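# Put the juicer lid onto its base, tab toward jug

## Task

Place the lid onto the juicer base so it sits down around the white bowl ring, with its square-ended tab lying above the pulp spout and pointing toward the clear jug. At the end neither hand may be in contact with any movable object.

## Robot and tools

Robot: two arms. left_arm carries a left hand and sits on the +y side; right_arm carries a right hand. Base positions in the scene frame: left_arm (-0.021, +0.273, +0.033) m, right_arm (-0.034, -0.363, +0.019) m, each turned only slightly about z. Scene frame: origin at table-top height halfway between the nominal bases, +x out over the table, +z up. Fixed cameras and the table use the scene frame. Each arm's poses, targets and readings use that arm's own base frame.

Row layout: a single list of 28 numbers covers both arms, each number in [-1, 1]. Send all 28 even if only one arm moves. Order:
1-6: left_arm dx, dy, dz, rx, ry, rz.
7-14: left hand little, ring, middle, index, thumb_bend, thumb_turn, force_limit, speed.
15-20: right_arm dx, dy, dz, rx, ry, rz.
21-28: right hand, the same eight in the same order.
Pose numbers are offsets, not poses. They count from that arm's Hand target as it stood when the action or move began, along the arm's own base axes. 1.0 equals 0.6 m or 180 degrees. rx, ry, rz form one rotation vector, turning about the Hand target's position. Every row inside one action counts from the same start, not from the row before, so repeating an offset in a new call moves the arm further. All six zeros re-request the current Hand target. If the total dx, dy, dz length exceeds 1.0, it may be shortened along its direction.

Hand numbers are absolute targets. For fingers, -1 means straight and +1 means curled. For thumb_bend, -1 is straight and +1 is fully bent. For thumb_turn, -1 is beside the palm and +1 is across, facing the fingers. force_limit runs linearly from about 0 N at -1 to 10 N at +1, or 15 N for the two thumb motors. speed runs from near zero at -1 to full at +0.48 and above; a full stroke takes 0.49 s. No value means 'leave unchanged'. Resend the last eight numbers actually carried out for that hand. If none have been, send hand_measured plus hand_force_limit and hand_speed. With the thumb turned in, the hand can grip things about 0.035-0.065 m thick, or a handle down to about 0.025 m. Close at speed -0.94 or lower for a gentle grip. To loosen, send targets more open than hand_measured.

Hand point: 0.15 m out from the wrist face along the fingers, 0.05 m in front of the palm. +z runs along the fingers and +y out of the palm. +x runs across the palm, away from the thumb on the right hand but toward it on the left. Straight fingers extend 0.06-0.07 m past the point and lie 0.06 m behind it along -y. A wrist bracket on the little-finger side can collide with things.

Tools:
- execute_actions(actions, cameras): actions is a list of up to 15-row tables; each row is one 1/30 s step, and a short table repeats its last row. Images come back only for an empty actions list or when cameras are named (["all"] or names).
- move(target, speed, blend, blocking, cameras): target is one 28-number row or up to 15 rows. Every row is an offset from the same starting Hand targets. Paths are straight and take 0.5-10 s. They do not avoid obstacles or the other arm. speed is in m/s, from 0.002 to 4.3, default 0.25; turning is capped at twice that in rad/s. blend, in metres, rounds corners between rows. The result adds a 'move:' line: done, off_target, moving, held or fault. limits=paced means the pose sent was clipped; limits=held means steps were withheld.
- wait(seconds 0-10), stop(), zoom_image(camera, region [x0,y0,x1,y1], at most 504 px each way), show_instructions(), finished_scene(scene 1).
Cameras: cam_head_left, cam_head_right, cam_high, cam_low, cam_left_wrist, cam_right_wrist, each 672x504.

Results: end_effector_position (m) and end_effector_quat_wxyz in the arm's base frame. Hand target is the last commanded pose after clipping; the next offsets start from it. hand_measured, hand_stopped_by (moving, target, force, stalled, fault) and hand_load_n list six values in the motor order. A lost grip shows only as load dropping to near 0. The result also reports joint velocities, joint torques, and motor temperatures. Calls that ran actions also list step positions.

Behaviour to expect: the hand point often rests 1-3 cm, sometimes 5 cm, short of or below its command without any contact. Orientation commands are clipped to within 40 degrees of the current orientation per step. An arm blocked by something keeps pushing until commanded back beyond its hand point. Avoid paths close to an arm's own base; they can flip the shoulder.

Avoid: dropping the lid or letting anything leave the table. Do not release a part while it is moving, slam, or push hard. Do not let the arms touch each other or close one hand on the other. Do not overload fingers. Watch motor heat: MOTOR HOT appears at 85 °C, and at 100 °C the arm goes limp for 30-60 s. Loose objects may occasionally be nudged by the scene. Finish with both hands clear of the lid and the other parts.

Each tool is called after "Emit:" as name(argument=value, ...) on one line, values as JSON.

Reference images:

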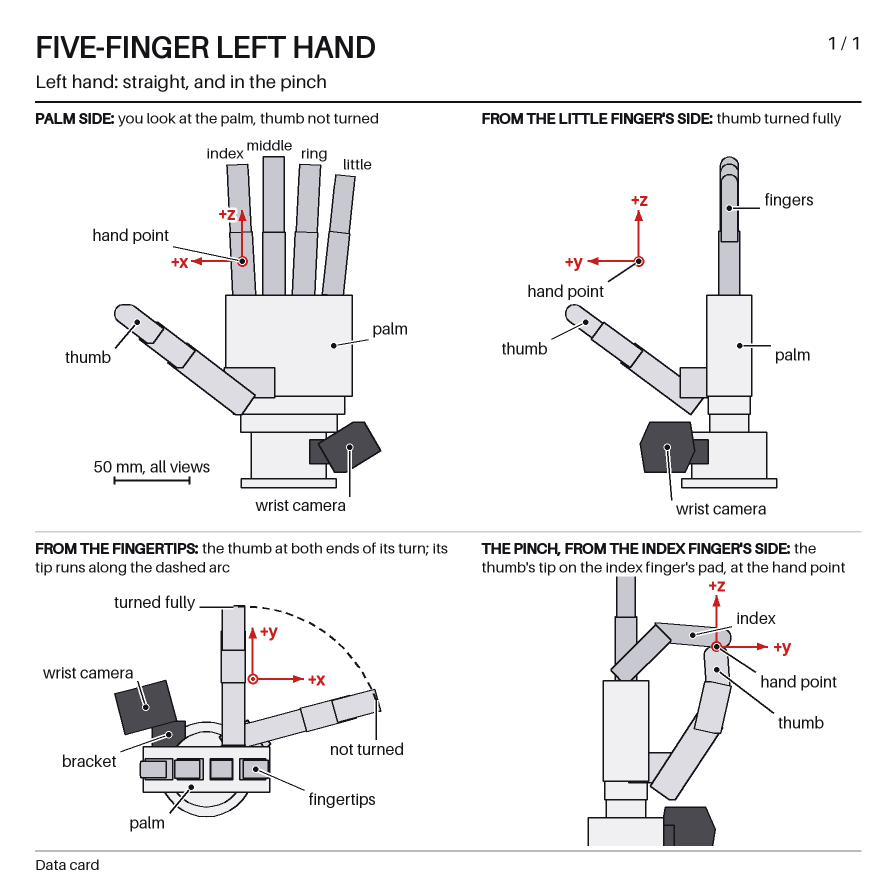

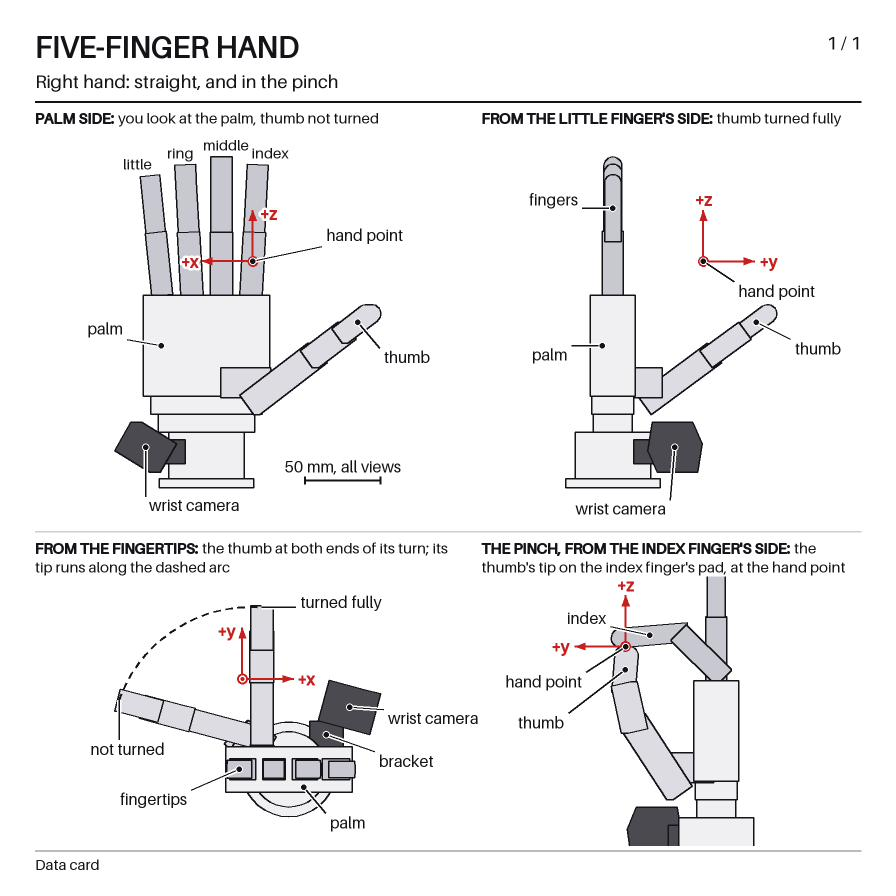

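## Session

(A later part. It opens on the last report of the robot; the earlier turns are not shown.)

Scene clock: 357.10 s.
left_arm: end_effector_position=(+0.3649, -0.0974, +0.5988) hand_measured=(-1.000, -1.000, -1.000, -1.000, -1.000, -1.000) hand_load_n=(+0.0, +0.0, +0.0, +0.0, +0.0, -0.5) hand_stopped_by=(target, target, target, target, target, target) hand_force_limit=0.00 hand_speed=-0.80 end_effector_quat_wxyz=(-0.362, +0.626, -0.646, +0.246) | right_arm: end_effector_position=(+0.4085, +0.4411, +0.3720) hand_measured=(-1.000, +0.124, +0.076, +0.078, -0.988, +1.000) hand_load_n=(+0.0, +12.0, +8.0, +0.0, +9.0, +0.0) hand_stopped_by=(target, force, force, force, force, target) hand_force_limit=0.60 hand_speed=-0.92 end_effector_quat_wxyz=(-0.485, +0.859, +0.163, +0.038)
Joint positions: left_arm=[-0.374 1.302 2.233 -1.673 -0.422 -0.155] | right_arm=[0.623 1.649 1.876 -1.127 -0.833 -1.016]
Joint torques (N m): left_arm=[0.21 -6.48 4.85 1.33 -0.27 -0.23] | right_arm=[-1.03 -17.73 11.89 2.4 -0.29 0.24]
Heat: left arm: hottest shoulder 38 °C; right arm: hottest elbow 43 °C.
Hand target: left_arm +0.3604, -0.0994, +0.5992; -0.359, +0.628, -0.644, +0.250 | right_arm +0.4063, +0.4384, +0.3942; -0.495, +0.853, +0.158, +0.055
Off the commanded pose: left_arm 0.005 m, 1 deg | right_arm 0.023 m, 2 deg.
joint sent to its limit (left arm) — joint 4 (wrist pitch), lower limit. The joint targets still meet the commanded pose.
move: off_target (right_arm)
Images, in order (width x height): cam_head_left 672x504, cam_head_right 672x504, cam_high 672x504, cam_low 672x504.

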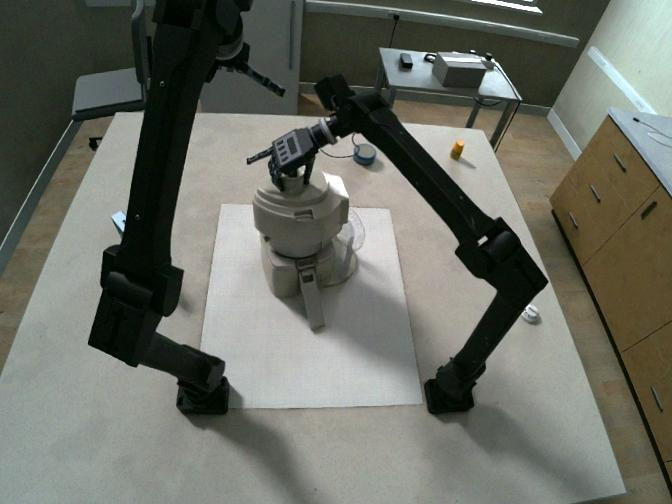

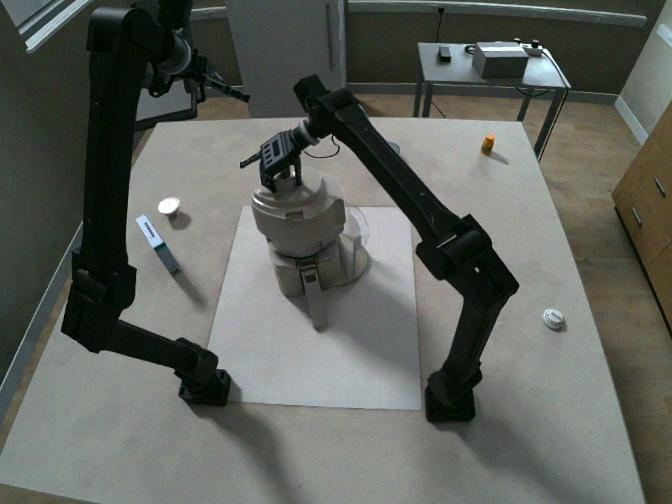

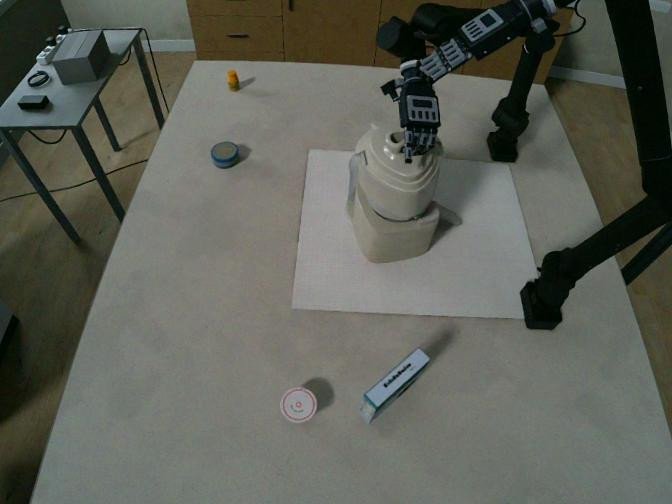

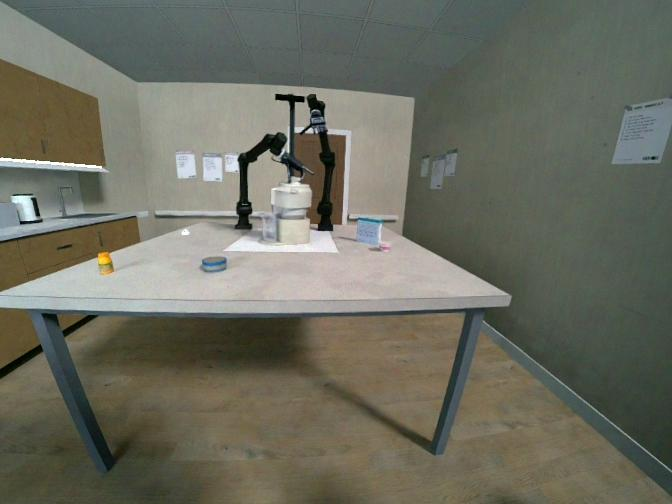

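Emit:
move(target=[[0,0,0,0,0,0,-1,-1,-1,-1,-1,-1,0,-0.8,0,0,-0.015,0,0,-0.010,-1,0.5,0.5,0.5,0.25,1,0.6,-0.92]], speed=0.04, cameras=["cam_low", "cam_head_right", "cam_high", "cam_head_left"])

Emit:
zoom_image(camera="cam_low", region=[262, 178, 318, 220])

Emit:
zoom_image(camera="cam_head_right", region=[240, 160, 380, 300])

Emit:
zoom_image(camera="cam_high", region=[335, 120, 455, 240])

Emit:
zoom_image(camera="cam_head_left", region=[245, 170, 375, 300])

Scene clock: 358.27 s.
left_arm: end_effector_position=(+0.3649, -0.0974, +0.5988) hand_measured=(-1.000, -1.000, -1.000, -1.000, -1.000, -1.000) hand_load_n=(+0.0, +0.0, +0.0, +0.0, +0.0, +0.0) hand_stopped_by=(target, target, target, target, target, target) hand_force_limit=0.00 hand_speed=-0.80 end_effector_quat_wxyz=(-0.362, +0.626, -0.646, +0.246) | right_arm: end_effector_position=(+0.4081, +0.4409, +0.3711) hand_measured=(-1.000, +0.124, +0.076, +0.078, -0.988, +1.000) hand_load_n=(+0.0, +14.0, +7.5, +0.0, +9.5, -4.0) hand_stopped_by=(target, force, force, force, force, target) hand_force_limit=0.60 hand_speed=-0.92 end_effector_quat_wxyz=(-0.489, +0.856, +0.159, +0.053)
Joint positions: left_arm=[-0.374 1.302 2.233 -1.673 -0.422 -0.155] | right_arm=[0.626 1.62 1.828 -1.065 -0.817 -0.992]
Joint torques (N m): left_arm=[0.38 -6.53 4.85 1.31 -0.27 -0.21] | right_arm=[-0.44 -16.56 11.44 2.35 0.02 0.39]
Heat: left arm: hottest shoulder 38 °C; right arm: hottest elbow 43 °C.
Hand target: left_arm +0.3604, -0.0994, +0.5992; -0.359, +0.628, -0.644, +0.250 | right_arm +0.4063, +0.4384, +0.3852; -0.494, +0.855, +0.145, +0.063
Off the commanded pose: left_arm 0.005 m, 1 deg | right_arm 0.014 m, 2 deg.
joint sent to its limit (left arm) — joint 4 (wrist pitch), lower limit. The joint targets still meet the commanded pose.
move: off_target (right_arm)
Images, in order (width x height): cam_head_left 672x504, cam_head_right 672x504, cam_high 672x504, cam_low 672x504.

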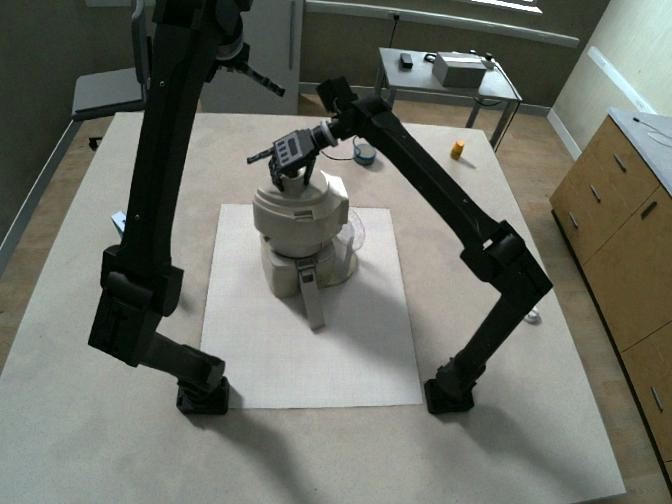

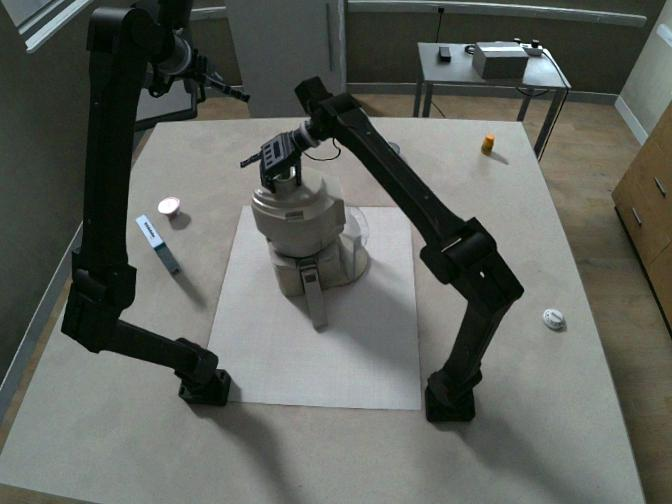

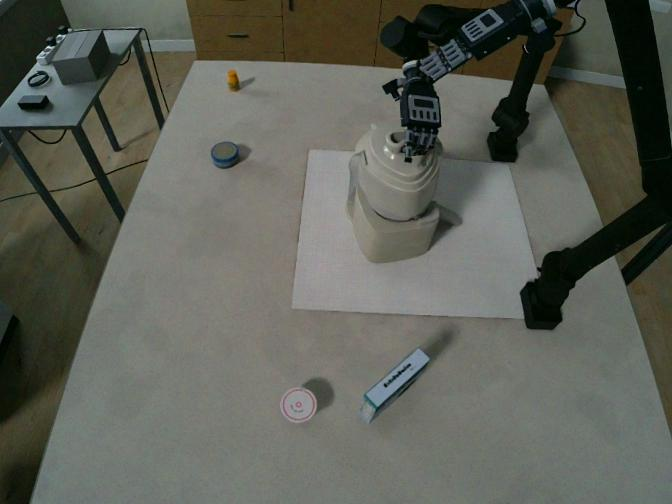

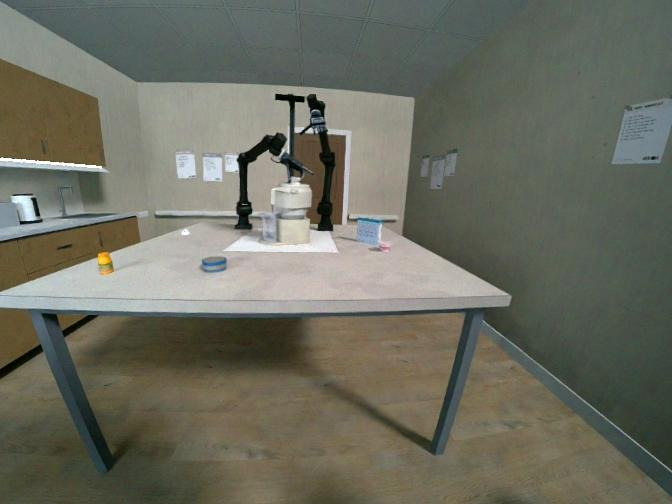

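Scaled by 9.000 from the camera's 672x504 image, which has a finer 960x720 frame.

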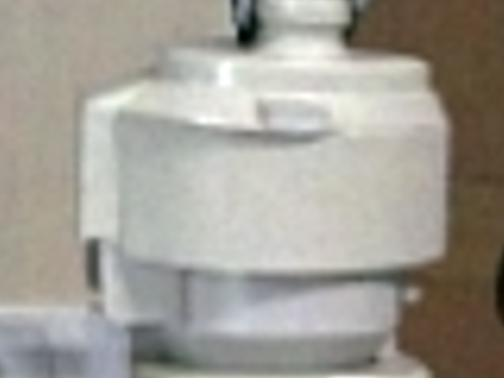

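Scaled by 3.600 from the camera's 672x504 image, which has a finer 960x720 frame.

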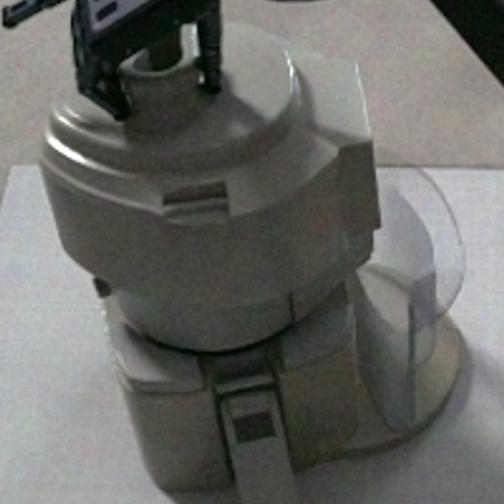

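Scaled by 4.200 from the camera's 672x504 image, which has a finer 960x720 frame.

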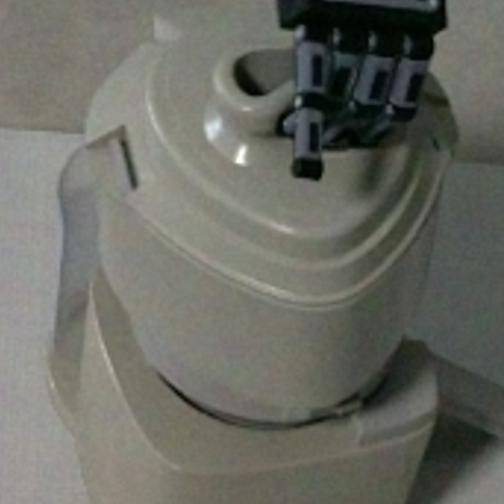

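Scaled by 3.877 from the camera's 672x504 image, which has a finer 960x720 frame.

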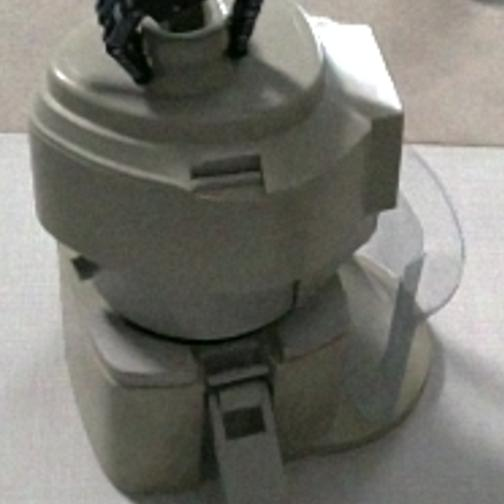

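Emit:
move(target=[[0,0,0,0,0,0,-1,-1,-1,-1,-1,-1,0,-0.8,0.0,0.0,0.055,0,0,0,-1,0.5,0.5,0.5,0.25,1,0.6,-0.92],[0,0,0,0,0,0,-1,-1,-1,-1,-1,-1,0,-0.8,0.014,0.0,0.055,0,0,0,-1,0.5,0.5,0.5,0.25,1,0.6,-0.92],[0,0,0,0,0,0,-1,-1,-1,-1,-1,-1,0,-0.8,0.014,0.0,0.005,0,0,0,-1,0.5,0.5,0.5,0.25,1,0.6,-0.92]], speed=0.06, cameras=["cam_low", "cam_head_right", "cam_high"])

Emit:
zoom_image(camera="cam_low", region=[262, 178, 318, 220])

Emit:
zoom_image(camera="cam_head_right", region=[240, 160, 380, 300])

Emit:
zoom_image(camera="cam_high", region=[335, 120, 455, 240])

Scene clock: 361.40 s.
left_arm: end_effector_position=(+0.3649, -0.0974, +0.5988) hand_measured=(-1.000, -1.000, -1.000, -1.000, -1.000, -1.000) hand_load_n=(+0.0, +0.0, +0.0, +0.0, +0.0, +0.0) hand_stopped_by=(target, target, target, target, target, target) hand_force_limit=0.00 hand_speed=-0.80 end_effector_quat_wxyz=(-0.362, +0.626, -0.646, +0.246) | right_arm: end_effector_position=(+0.4113, +0.4419, +0.3723) hand_measured=(-1.000, +0.124, +0.076, +0.078, -0.988, +1.000) hand_load_n=(+0.0, +6.5, +11.0, +0.0, +8.5, -1.0) hand_stopped_by=(target, force, force, force, force, target) hand_force_limit=0.60 hand_speed=-0.92 end_effector_quat_wxyz=(-0.484, +0.860, +0.153, +0.050)
Joint positions: left_arm=[-0.374 1.302 2.233 -1.673 -0.422 -0.155] | right_arm=[0.626 1.636 1.855 -1.086 -0.81 -0.984]
Joint torques (N m): left_arm=[0.32 -6.42 4.86 1.28 -0.26 -0.24] | right_arm=[-1.38 -16.5 12.15 2.35 -0.45 0.24]
Heat: left arm: hottest shoulder 38 °C; right arm: hottest elbow 43 °C.
Hand target: left_arm +0.3604, -0.0994, +0.5992; -0.359, +0.628, -0.644, +0.250 | right_arm +0.4146, +0.4384, +0.3883; -0.494, +0.855, +0.145, +0.063
Off the commanded pose: left_arm 0.005 m, 1 deg | right_arm 0.017 m, 2 deg.
joint sent to its limit (left arm) — joint 4 (wrist pitch), lower limit. The joint targets still meet the commanded pose.
move: off_target (right_arm)
Images, in order (width x height): cam_head_right 672x504, cam_high 672x504, cam_low 672x504.

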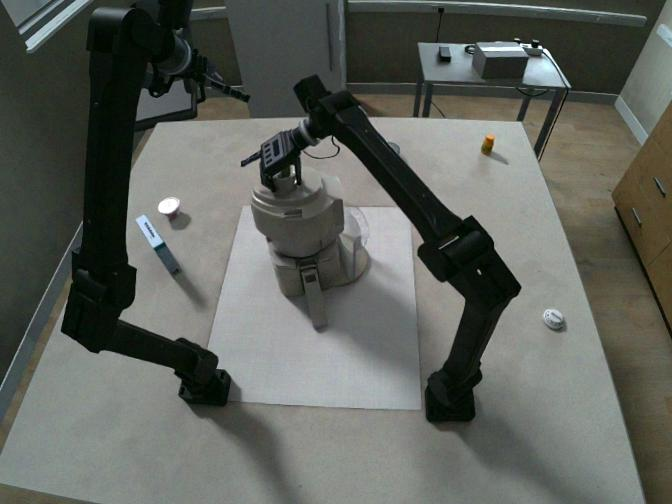

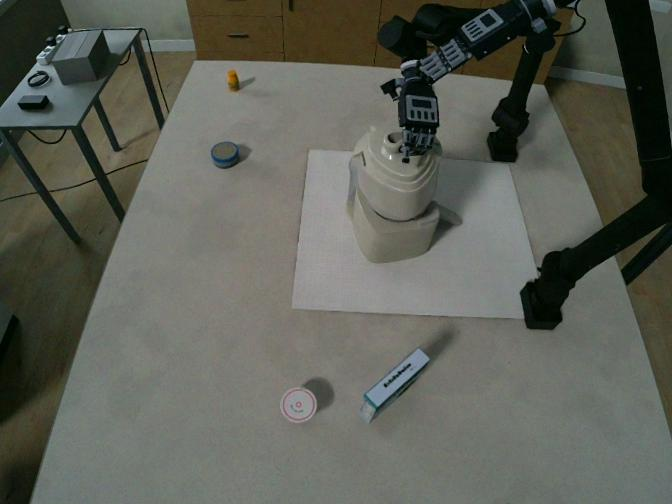

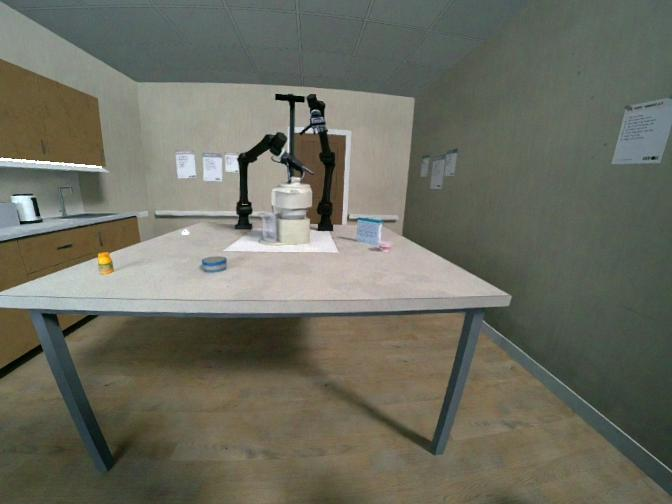

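Scaled by 9.000 from the camera's 672x504 image, which has a finer 960x720 frame.

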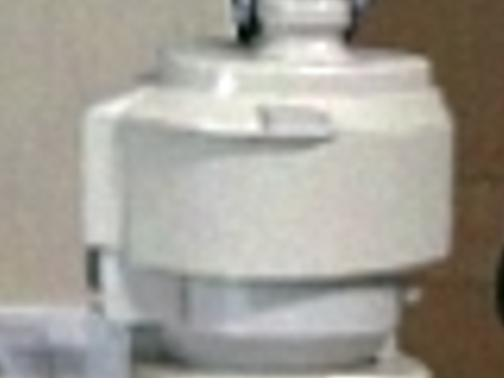

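Scaled by 3.600 from the camera's 672x504 image, which has a finer 960x720 frame.

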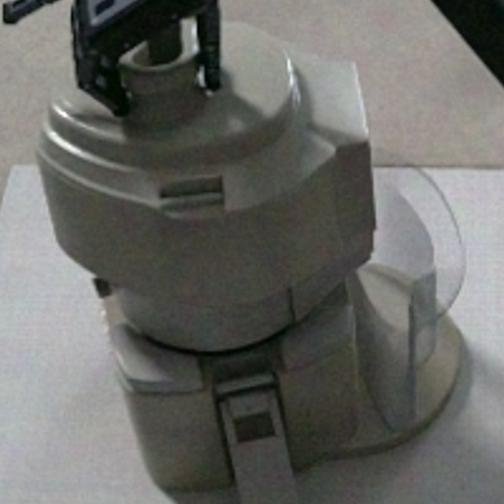

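Scaled by 4.200 from the camera's 672x504 image, which has a finer 960x720 frame.

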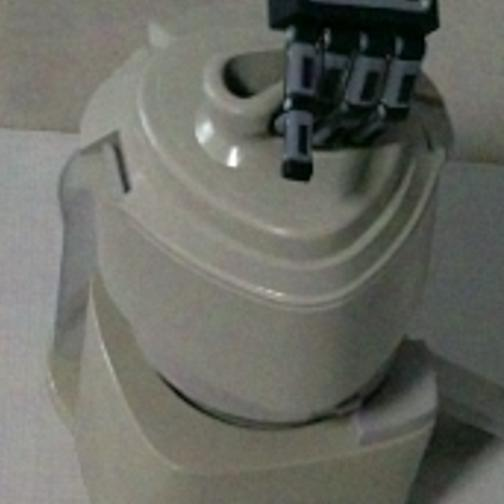

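Emit:
move(target=[[0,0,0,0,0,0,-1,-1,-1,-1,-1,-1,0,-0.8,0.008,0.0,0.05,0,0,0,-1,0.5,0.5,0.5,0.25,1,0.6,-0.92],[0,0,0,0,0,0,-1,-1,-1,-1,-1,-1,0,-0.8,0.004,0.0,0.05,0,0,0,-1,0.5,0.5,0.5,0.25,1,0.6,-0.92]], speed=0.06, cameras=[])

Scene clock: 362.60 s.
left_arm: end_effector_position=(+0.3649, -0.0974, +0.5988) hand_measured=(-1.000, -1.000, -1.000, -1.000, -1.000, -1.000) hand_load_n=(+0.0, -0.5, -0.5, -0.5, +0.0, +0.0) hand_stopped_by=(target, target, target, target, target, target) hand_force_limit=0.00 hand_speed=-0.80 end_effector_quat_wxyz=(-0.362, +0.626, -0.646, +0.246) | right_arm: end_effector_position=(+0.4092, +0.4383, +0.3766) hand_measured=(-1.000, +0.124, +0.076, +0.078, -0.988, +1.000) hand_load_n=(+0.0, +7.0, +11.5, +0.0, +9.0, +4.5) hand_stopped_by=(target, force, force, force, force, target) hand_force_limit=0.60 hand_speed=-0.92 end_effector_quat_wxyz=(-0.478, +0.865, +0.145, +0.038)
Joint positions: left_arm=[-0.374 1.302 2.233 -1.673 -0.422 -0.155] | right_arm=[0.623 1.65 1.894 -1.144 -0.81 -0.984]
Joint torques (N m): left_arm=[0.32 -6.65 4.83 1.28 -0.26 -0.22] | right_arm=[-1.14 -15.38 18.36 1.36 -0.55 0.22]
Heat: left arm: hottest shoulder 38 °C; right arm: hottest elbow 43 °C.
Hand target: left_arm +0.3604, -0.0994, +0.5992; -0.359, +0.628, -0.644, +0.250 | right_arm +0.4171, +0.4384, +0.4183; -0.494, +0.855, +0.145, +0.063
Off the commanded pose: left_arm 0.005 m, 1 deg | right_arm 0.042 m, 4 deg.
joint sent to its limit (left arm) — joint 4 (wrist pitch), lower limit. The joint targets still meet the commanded pose.
move: off_target (right_arm)
No camera images: "cameras" was empty.

Emit:
move(target=[[0,0,0,0,0,0,-1,-1,-1,-1,-1,-1,0,-0.8,-0.005,0.0,0.04,0,0,0,-1,0.5,0.5,0.5,0.25,1,0.6,-0.92],[0,0,0,0,0,0,-1,-1,-1,-1,-1,-1,0,-0.8,-0.005,0.0,-0.04,0,0,0,-1,0.5,0.5,0.5,0.25,1,0.6,-0.92]], speed=0.08, cameras=["cam_low", "cam_head_right"])

Emit:
zoom_image(camera="cam_low", region=[262, 178, 318, 220])

Emit:
zoom_image(camera="cam_head_right", region=[240, 160, 380, 300])

Scene clock: 364.73 s.
left_arm: end_effector_position=(+0.3649, -0.0974, +0.5988) hand_measured=(-1.000, -1.000, -1.000, -1.000, -1.000, -1.000) hand_load_n=(+0.0, +0.0, +0.0, +0.0, +0.0, +0.0) hand_stopped_by=(target, target, target, target, target, target) hand_force_limit=0.00 hand_speed=-0.80 end_effector_quat_wxyz=(-0.362, +0.626, -0.646, +0.246) | right_arm: end_effector_position=(+0.4187, +0.4411, +0.3721) hand_measured=(-1.000, +0.124, +0.074, +0.078, -0.988, +1.000) hand_load_n=(+0.0, +5.0, +7.0, +0.0, +7.5, +0.0) hand_stopped_by=(target, force, force, force, force, target) hand_force_limit=0.60 hand_speed=-0.92 end_effector_quat_wxyz=(-0.483, +0.863, +0.140, +0.048)
Joint positions: left_arm=[-0.374 1.302 2.233 -1.673 -0.422 -0.155] | right_arm=[0.617 1.653 1.878 -1.095 -0.805 -0.966]
Joint torques (N m): left_arm=[0.26 -6.71 4.82 1.33 -0.27 -0.21] | right_arm=[-0.5 -17.9 11.75 2.19 -0.62 0.06]
Heat: left arm: hottest shoulder 38 °C; right arm: hottest elbow 43 °C.
Hand target: left_arm +0.3604, -0.0994, +0.5992; -0.359, +0.628, -0.644, +0.250 | right_arm +0.4141, +0.4383, +0.3943; -0.494, +0.855, +0.145, +0.063
Off the commanded pose: left_arm 0.005 m, 1 deg | right_arm 0.023 m, 2 deg.
joint sent to its limit (left arm) — joint 4 (wrist pitch), lower limit. The joint targets still meet the commanded pose.
move: off_target (right_arm)
Images, in order (width x height): cam_head_right 672x504, cam_low 672x504.

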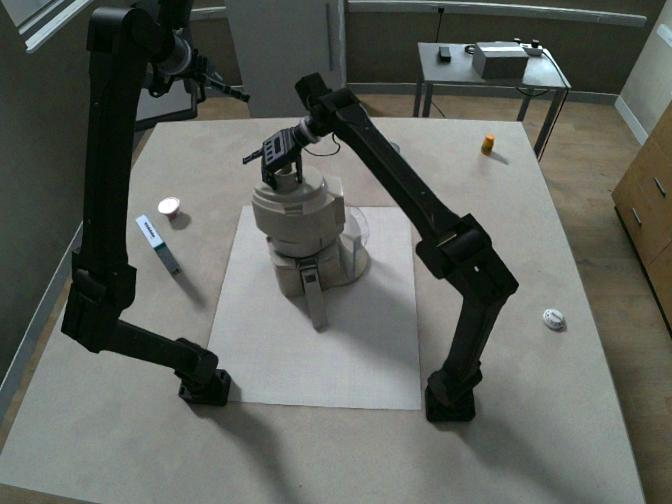

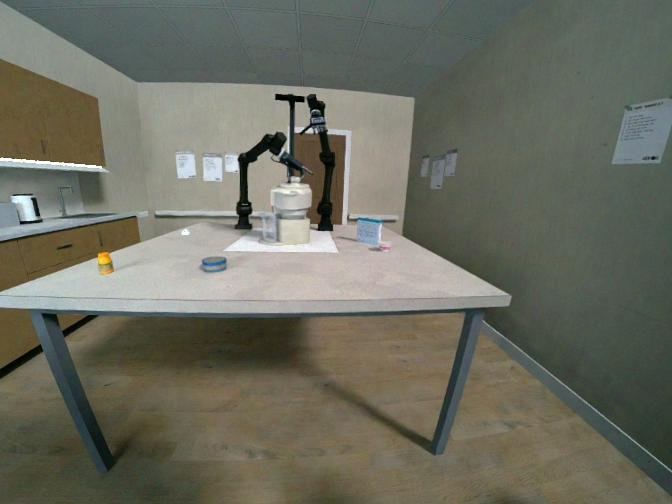

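Scaled by 9.000 from the camera's 672x504 image, which has a finer 960x720 frame.

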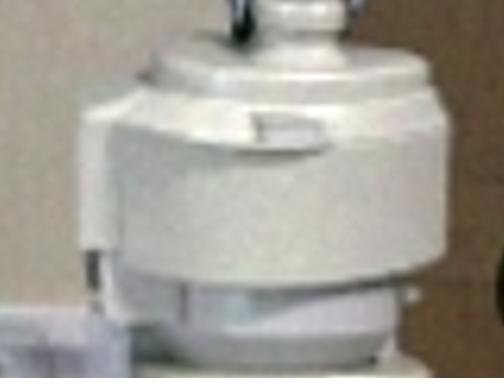

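Scaled by 3.600 from the camera's 672x504 image, which has a finer 960x720 frame.

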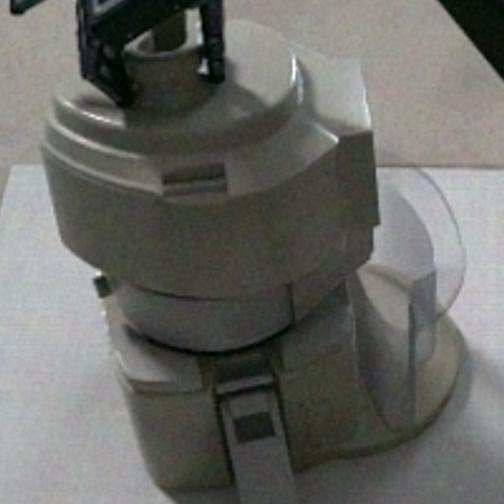

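Emit:
move(target=[[0,0,0,0,0,0,-1,-1,-1,-1,-1,-1,0,-0.8,0.0,0.0,-0.04,0,0,0.004,-1,0.5,0.5,0.5,0.25,1,0.6,-0.92]], speed=0.05, cameras=["cam_low", "cam_head_right", "cam_high", "cam_left_wrist"])

Emit:
zoom_image(camera="cam_low", region=[262, 178, 318, 220])

Emit:
zoom_image(camera="cam_head_right", region=[240, 160, 380, 300])

Emit:
zoom_image(camera="cam_high", region=[335, 120, 455, 240])

Emit:
zoom_image(camera="cam_left_wrist", region=[0, 200, 250, 450])

Scene clock: 365.97 s.
left_arm: end_effector_position=(+0.3649, -0.0974, +0.5988) hand_measured=(-1.000, -1.000, -1.000, -1.000, -1.000, -1.000) hand_load_n=(+0.0, +0.0, +0.0, +0.0, +0.0, +0.0) hand_stopped_by=(target, target, target, target, target, target) hand_force_limit=0.00 hand_speed=-0.80 end_effector_quat_wxyz=(-0.362, +0.626, -0.646, +0.246) | right_arm: end_effector_position=(+0.4148, +0.4398, +0.3565) hand_measured=(-1.000, +0.124, +0.076, +0.078, -0.988, +1.000) hand_load_n=(+0.0, +5.5, +5.5, +0.0, +7.0, -1.5) hand_stopped_by=(target, force, force, force, force, target) hand_force_limit=0.60 hand_speed=-0.92 end_effector_quat_wxyz=(-0.489, +0.859, +0.147, +0.048)
Joint positions: left_arm=[-0.374 1.302 2.233 -1.673 -0.422 -0.155] | right_arm=[0.616 1.629 1.802 -1.036 -0.821 -0.976]
Joint torques (N m): left_arm=[0.21 -6.65 4.81 1.26 -0.26 -0.24] | right_arm=[-1.08 -16.38 12.18 1.99 -0.35 0.01]
Heat: left arm: hottest shoulder 38 °C; right arm: hottest elbow 43 °C.
Hand target: left_arm +0.3604, -0.0994, +0.5992; -0.359, +0.628, -0.644, +0.250 | right_arm +0.4141, +0.4384, +0.3703; -0.494, +0.854, +0.150, +0.060
Off the commanded pose: left_arm 0.005 m, 1 deg | right_arm 0.014 m, 2 deg.
joint sent to its limit (left arm) — joint 4 (wrist pitch), lower limit. The joint targets still meet the commanded pose.
move: off_target (right_arm)
Images, in order (width x height): cam_head_right 672x504, cam_high 672x504, cam_low 672x504, cam_left_wrist 672x504.

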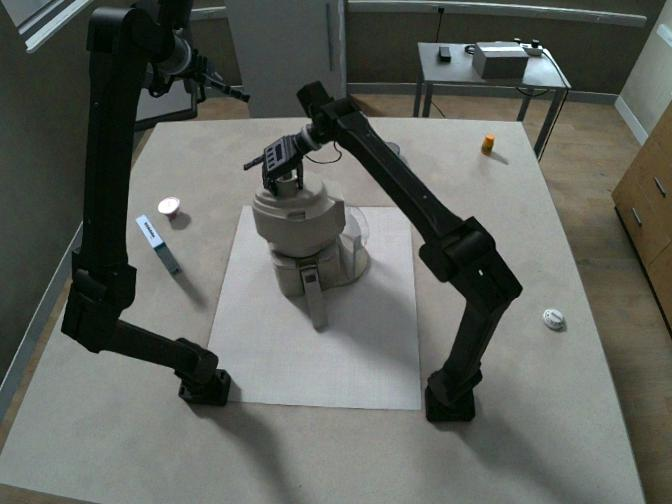

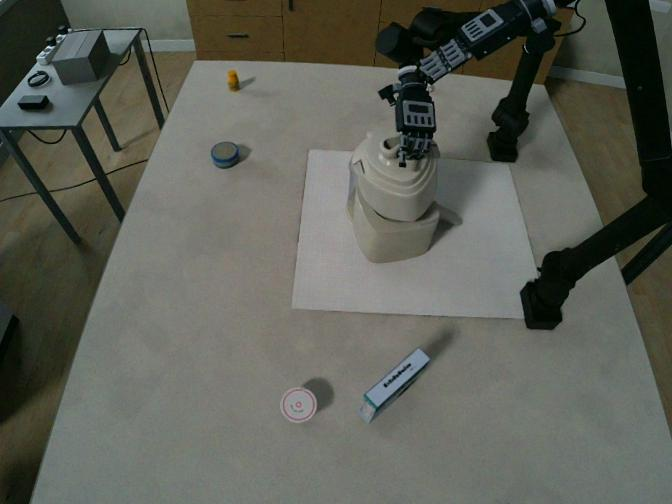

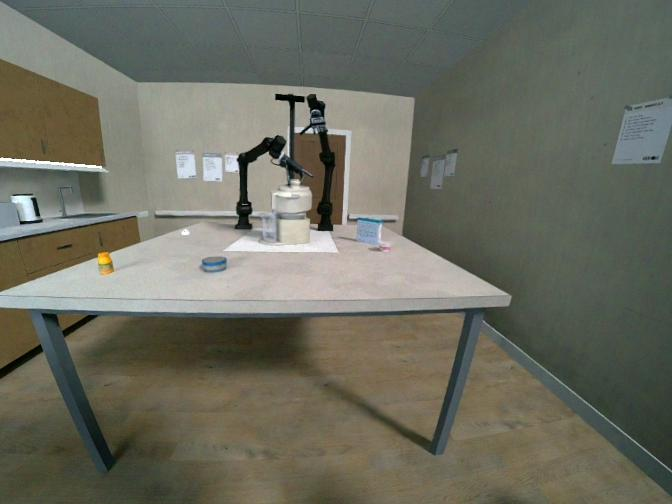

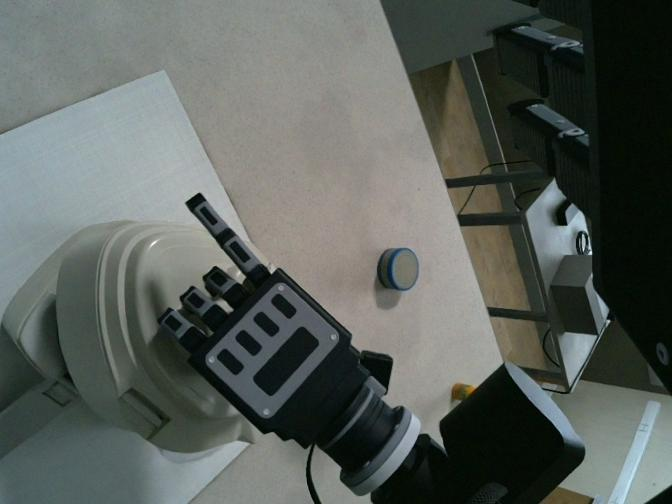

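Scaled by 9.000 from the camera's 672x504 image, which has a finer 960x720 frame.

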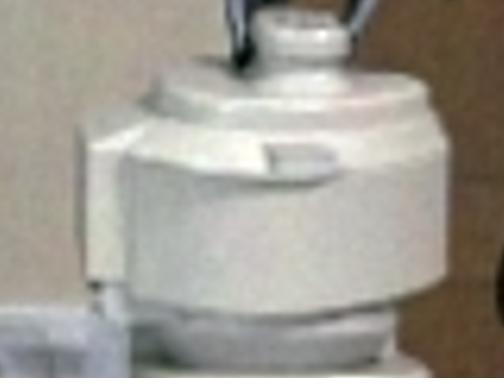

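Scaled by 3.600 from the camera's 672x504 image, which has a finer 960x720 frame.

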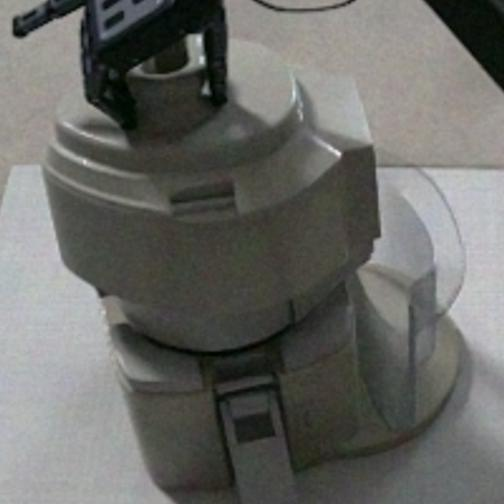

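Scaled by 4.200 from the camera's 672x504 image, which has a finer 960x720 frame.

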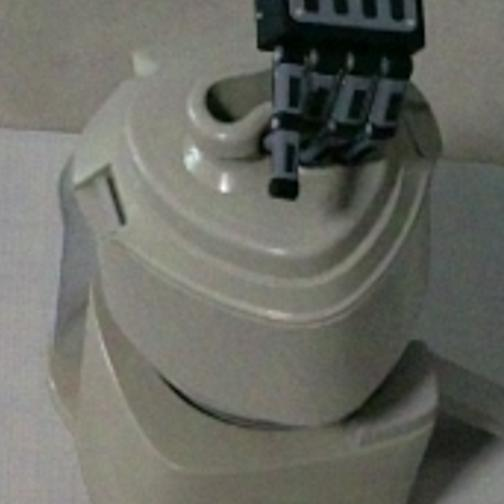

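Scaled by 2.016 from the camera's 672x504 image, which has a finer 960x720 frame.

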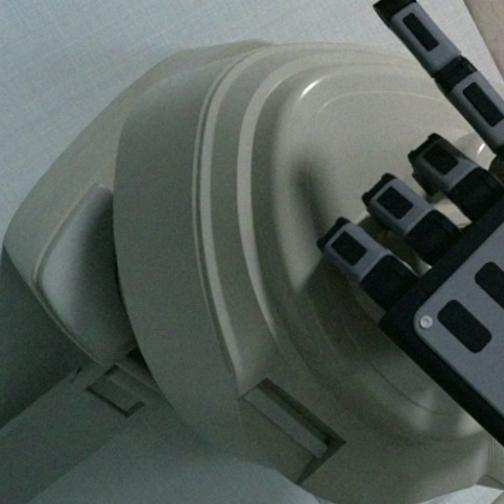

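Emit:
move(target=[[-0.2323,-0.0893,-0.137,-0.03,-0.12,-0.042,-1,-1,-1,-1,-1,-1,0,-0.8,0,0,0,0,0,0,-1,0.5,0.5,0.5,0.25,1,0.6,-0.92],[-0.2323,-0.256,-0.3037,-0.0605,-0.2394,-0.0849,-1,-1,-1,-1,-1,-1,0,-0.8,0,0,0,0,0,0,-1,0.5,0.5,0.5,0.25,1,0.6,-0.92]], speed=0.2, blend=[0.03,0], cameras=["cam_high", "cam_left_wrist", "cam_head_left"])

Scene clock: 372.73 s.
left_arm: end_effector_position=(+0.2240, -0.2525, +0.4154) hand_measured=(-1.000, -1.000, -1.000, -1.000, -1.000, -1.000) hand_load_n=(+0.0, +0.0, +0.0, +0.0, +0.0, +0.0) hand_stopped_by=(target, target, target, target, target, target) hand_force_limit=0.00 hand_speed=-0.80 end_effector_quat_wxyz=(+0.475, -0.437, +0.518, -0.561) | right_arm: end_effector_position=(+0.4148, +0.4398, +0.3565) hand_measured=(-1.000, +0.124, +0.076, +0.078, -0.988, +1.000) hand_load_n=(+0.0, +5.0, +5.5, +0.0, +7.5, -1.5) hand_stopped_by=(target, force, force, force, force, target) hand_force_limit=0.60 hand_speed=-0.92 end_effector_quat_wxyz=(-0.489, +0.859, +0.147, +0.048)
Joint positions: left_arm=[-1.394 0.576 0.704 0.108 -1.219 0.224] | right_arm=[0.616 1.629 1.802 -1.036 -0.821 -0.976]
Joint torques (N m): left_arm=[-0.15 -0.21 7.24 1.95 0.05 0.06] | right_arm=[-0.85 -16.44 12.04 1.89 -0.36 0.01]
Heat: left arm: hottest shoulder 38 °C; right arm: hottest elbow 43 °C.
Hand target: left_arm +0.2210, -0.2530, +0.4170; +0.474, -0.434, +0.518, -0.565 | right_arm +0.4141, +0.4384, +0.3703; -0.494, +0.854, +0.150, +0.060
Off the commanded pose: left_arm 0.003 m, 1 deg | right_arm 0.014 m, 2 deg.
move: off_target (right_arm)
Images, in order (width x height): cam_head_left 672x504, cam_high 672x504, cam_left_wrist 672x504.

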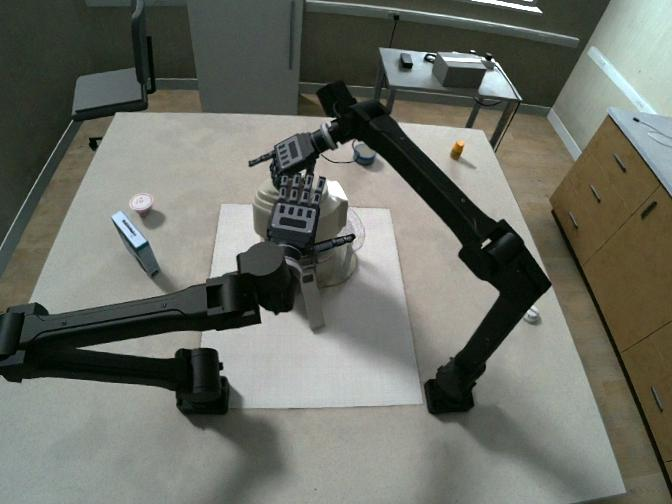

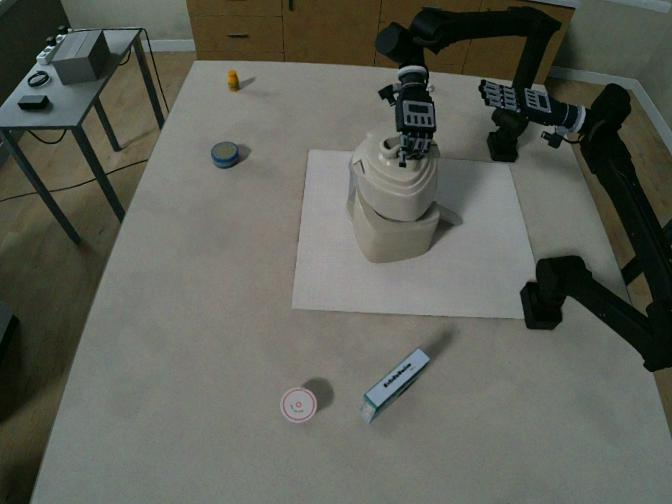

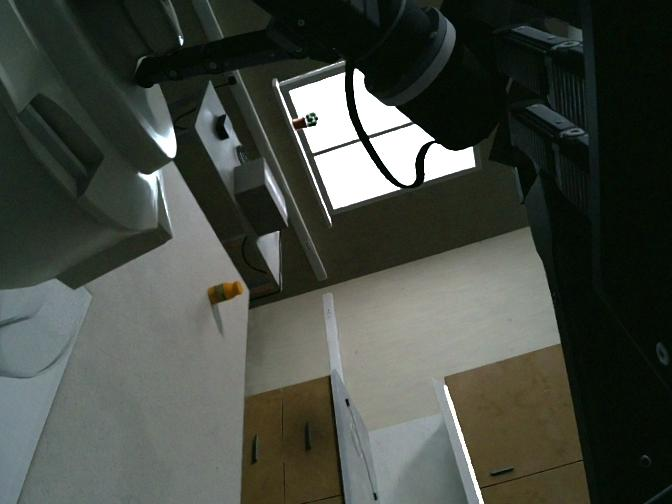

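Emit:
execute_actions(actions=[], cameras=["cam_low","cam_head_right","cam_left_wrist"])

Emit:
zoom_image(camera="cam_low", region=[262, 178, 318, 220])

Emit:
zoom_image(camera="cam_head_right", region=[240, 160, 380, 300])

Scene clock: 373.93 s.
left_arm: end_effector_position=(+0.2240, -0.2524, +0.4154) hand_measured=(-1.000, -1.000, -1.000, -1.000, -1.000, -1.000) hand_load_n=(+0.0, +0.0, +0.0, +0.0, +0.0, +0.0) hand_stopped_by=(target, target, target, target, target, target) hand_force_limit=0.00 hand_speed=-0.80 end_effector_quat_wxyz=(+0.476, -0.437, +0.518, -0.560) | right_arm: end_effector_position=(+0.4148, +0.4398, +0.3565) hand_measured=(-1.000, +0.124, +0.076, +0.078, -0.988, +1.000) hand_load_n=(+0.0, +5.5, +5.5, +0.0, +7.5, -1.0) hand_stopped_by=(target, force, force, force, force, target) hand_force_limit=0.60 hand_speed=-0.92 end_effector_quat_wxyz=(-0.489, +0.859, +0.147, +0.048)
Joint positions: left_arm=[-1.394 0.576 0.704 0.108 -1.219 0.225] | right_arm=[0.616 1.629 1.802 -1.036 -0.821 -0.976]
Joint velocities: within noise
Joint torques (N m): left_arm=[-0.09 -0.09 7.23 1.94 0.06 0.07] | right_arm=[-0.56 -16.21 12.08 1.95 -0.36 0.02]
Motor temperatures (°C): left_arm=[30 38 36 35 32 30] | right_arm=[35 37 43 33 31 32]
Heat: left arm: hottest shoulder 38 °C; right arm: hottest elbow 43 °C.
Hand target: left_arm +0.2210, -0.2529, +0.4170; +0.474, -0.434, +0.518, -0.565 | right_arm +0.4141, +0.4384, +0.3703; -0.494, +0.854, +0.150, +0.060
Off the commanded pose: left_arm 0.003 m, 1 deg | right_arm 0.014 m, 2 deg.
Images, in order (width x height): cam_head_right 672x504, cam_low 672x504, cam_left_wrist 672x504.

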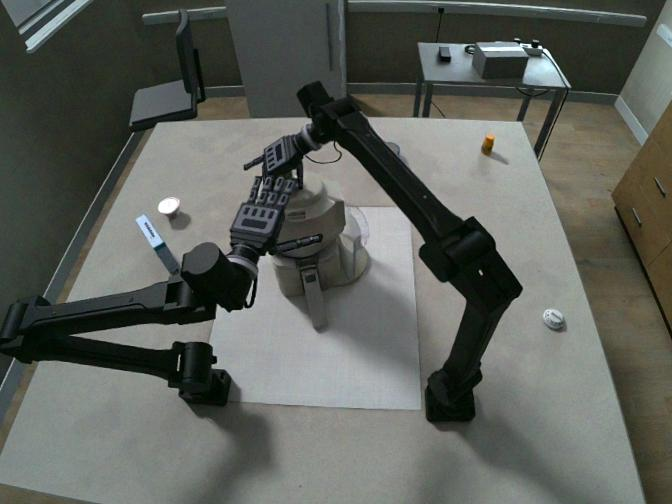

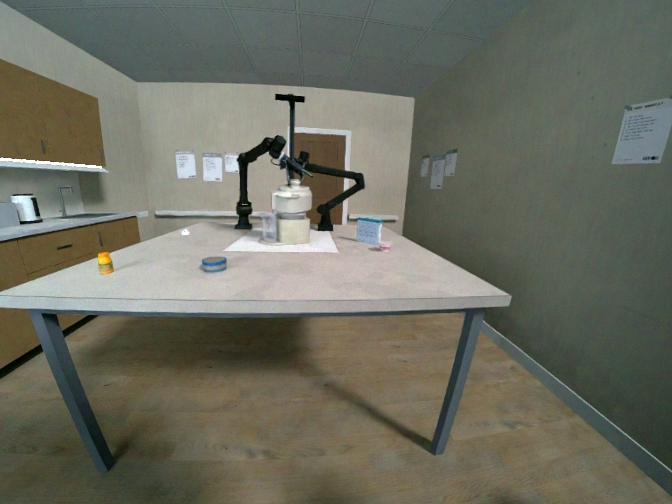

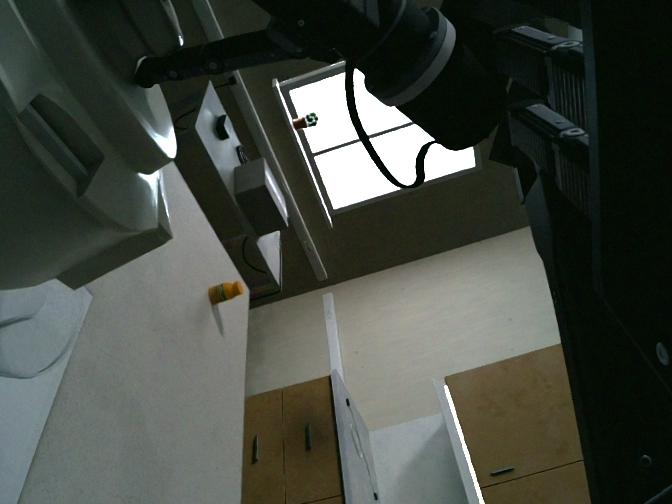

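Scaled by 9.000 from the camera's 672x504 image, which has a finer 960x720 frame.

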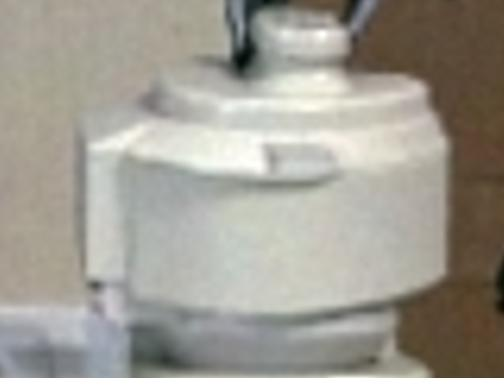

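Scaled by 3.600 from the camera's 672x504 image, which has a finer 960x720 frame.

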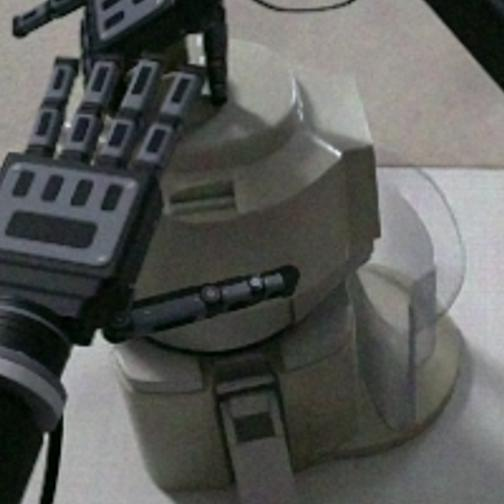

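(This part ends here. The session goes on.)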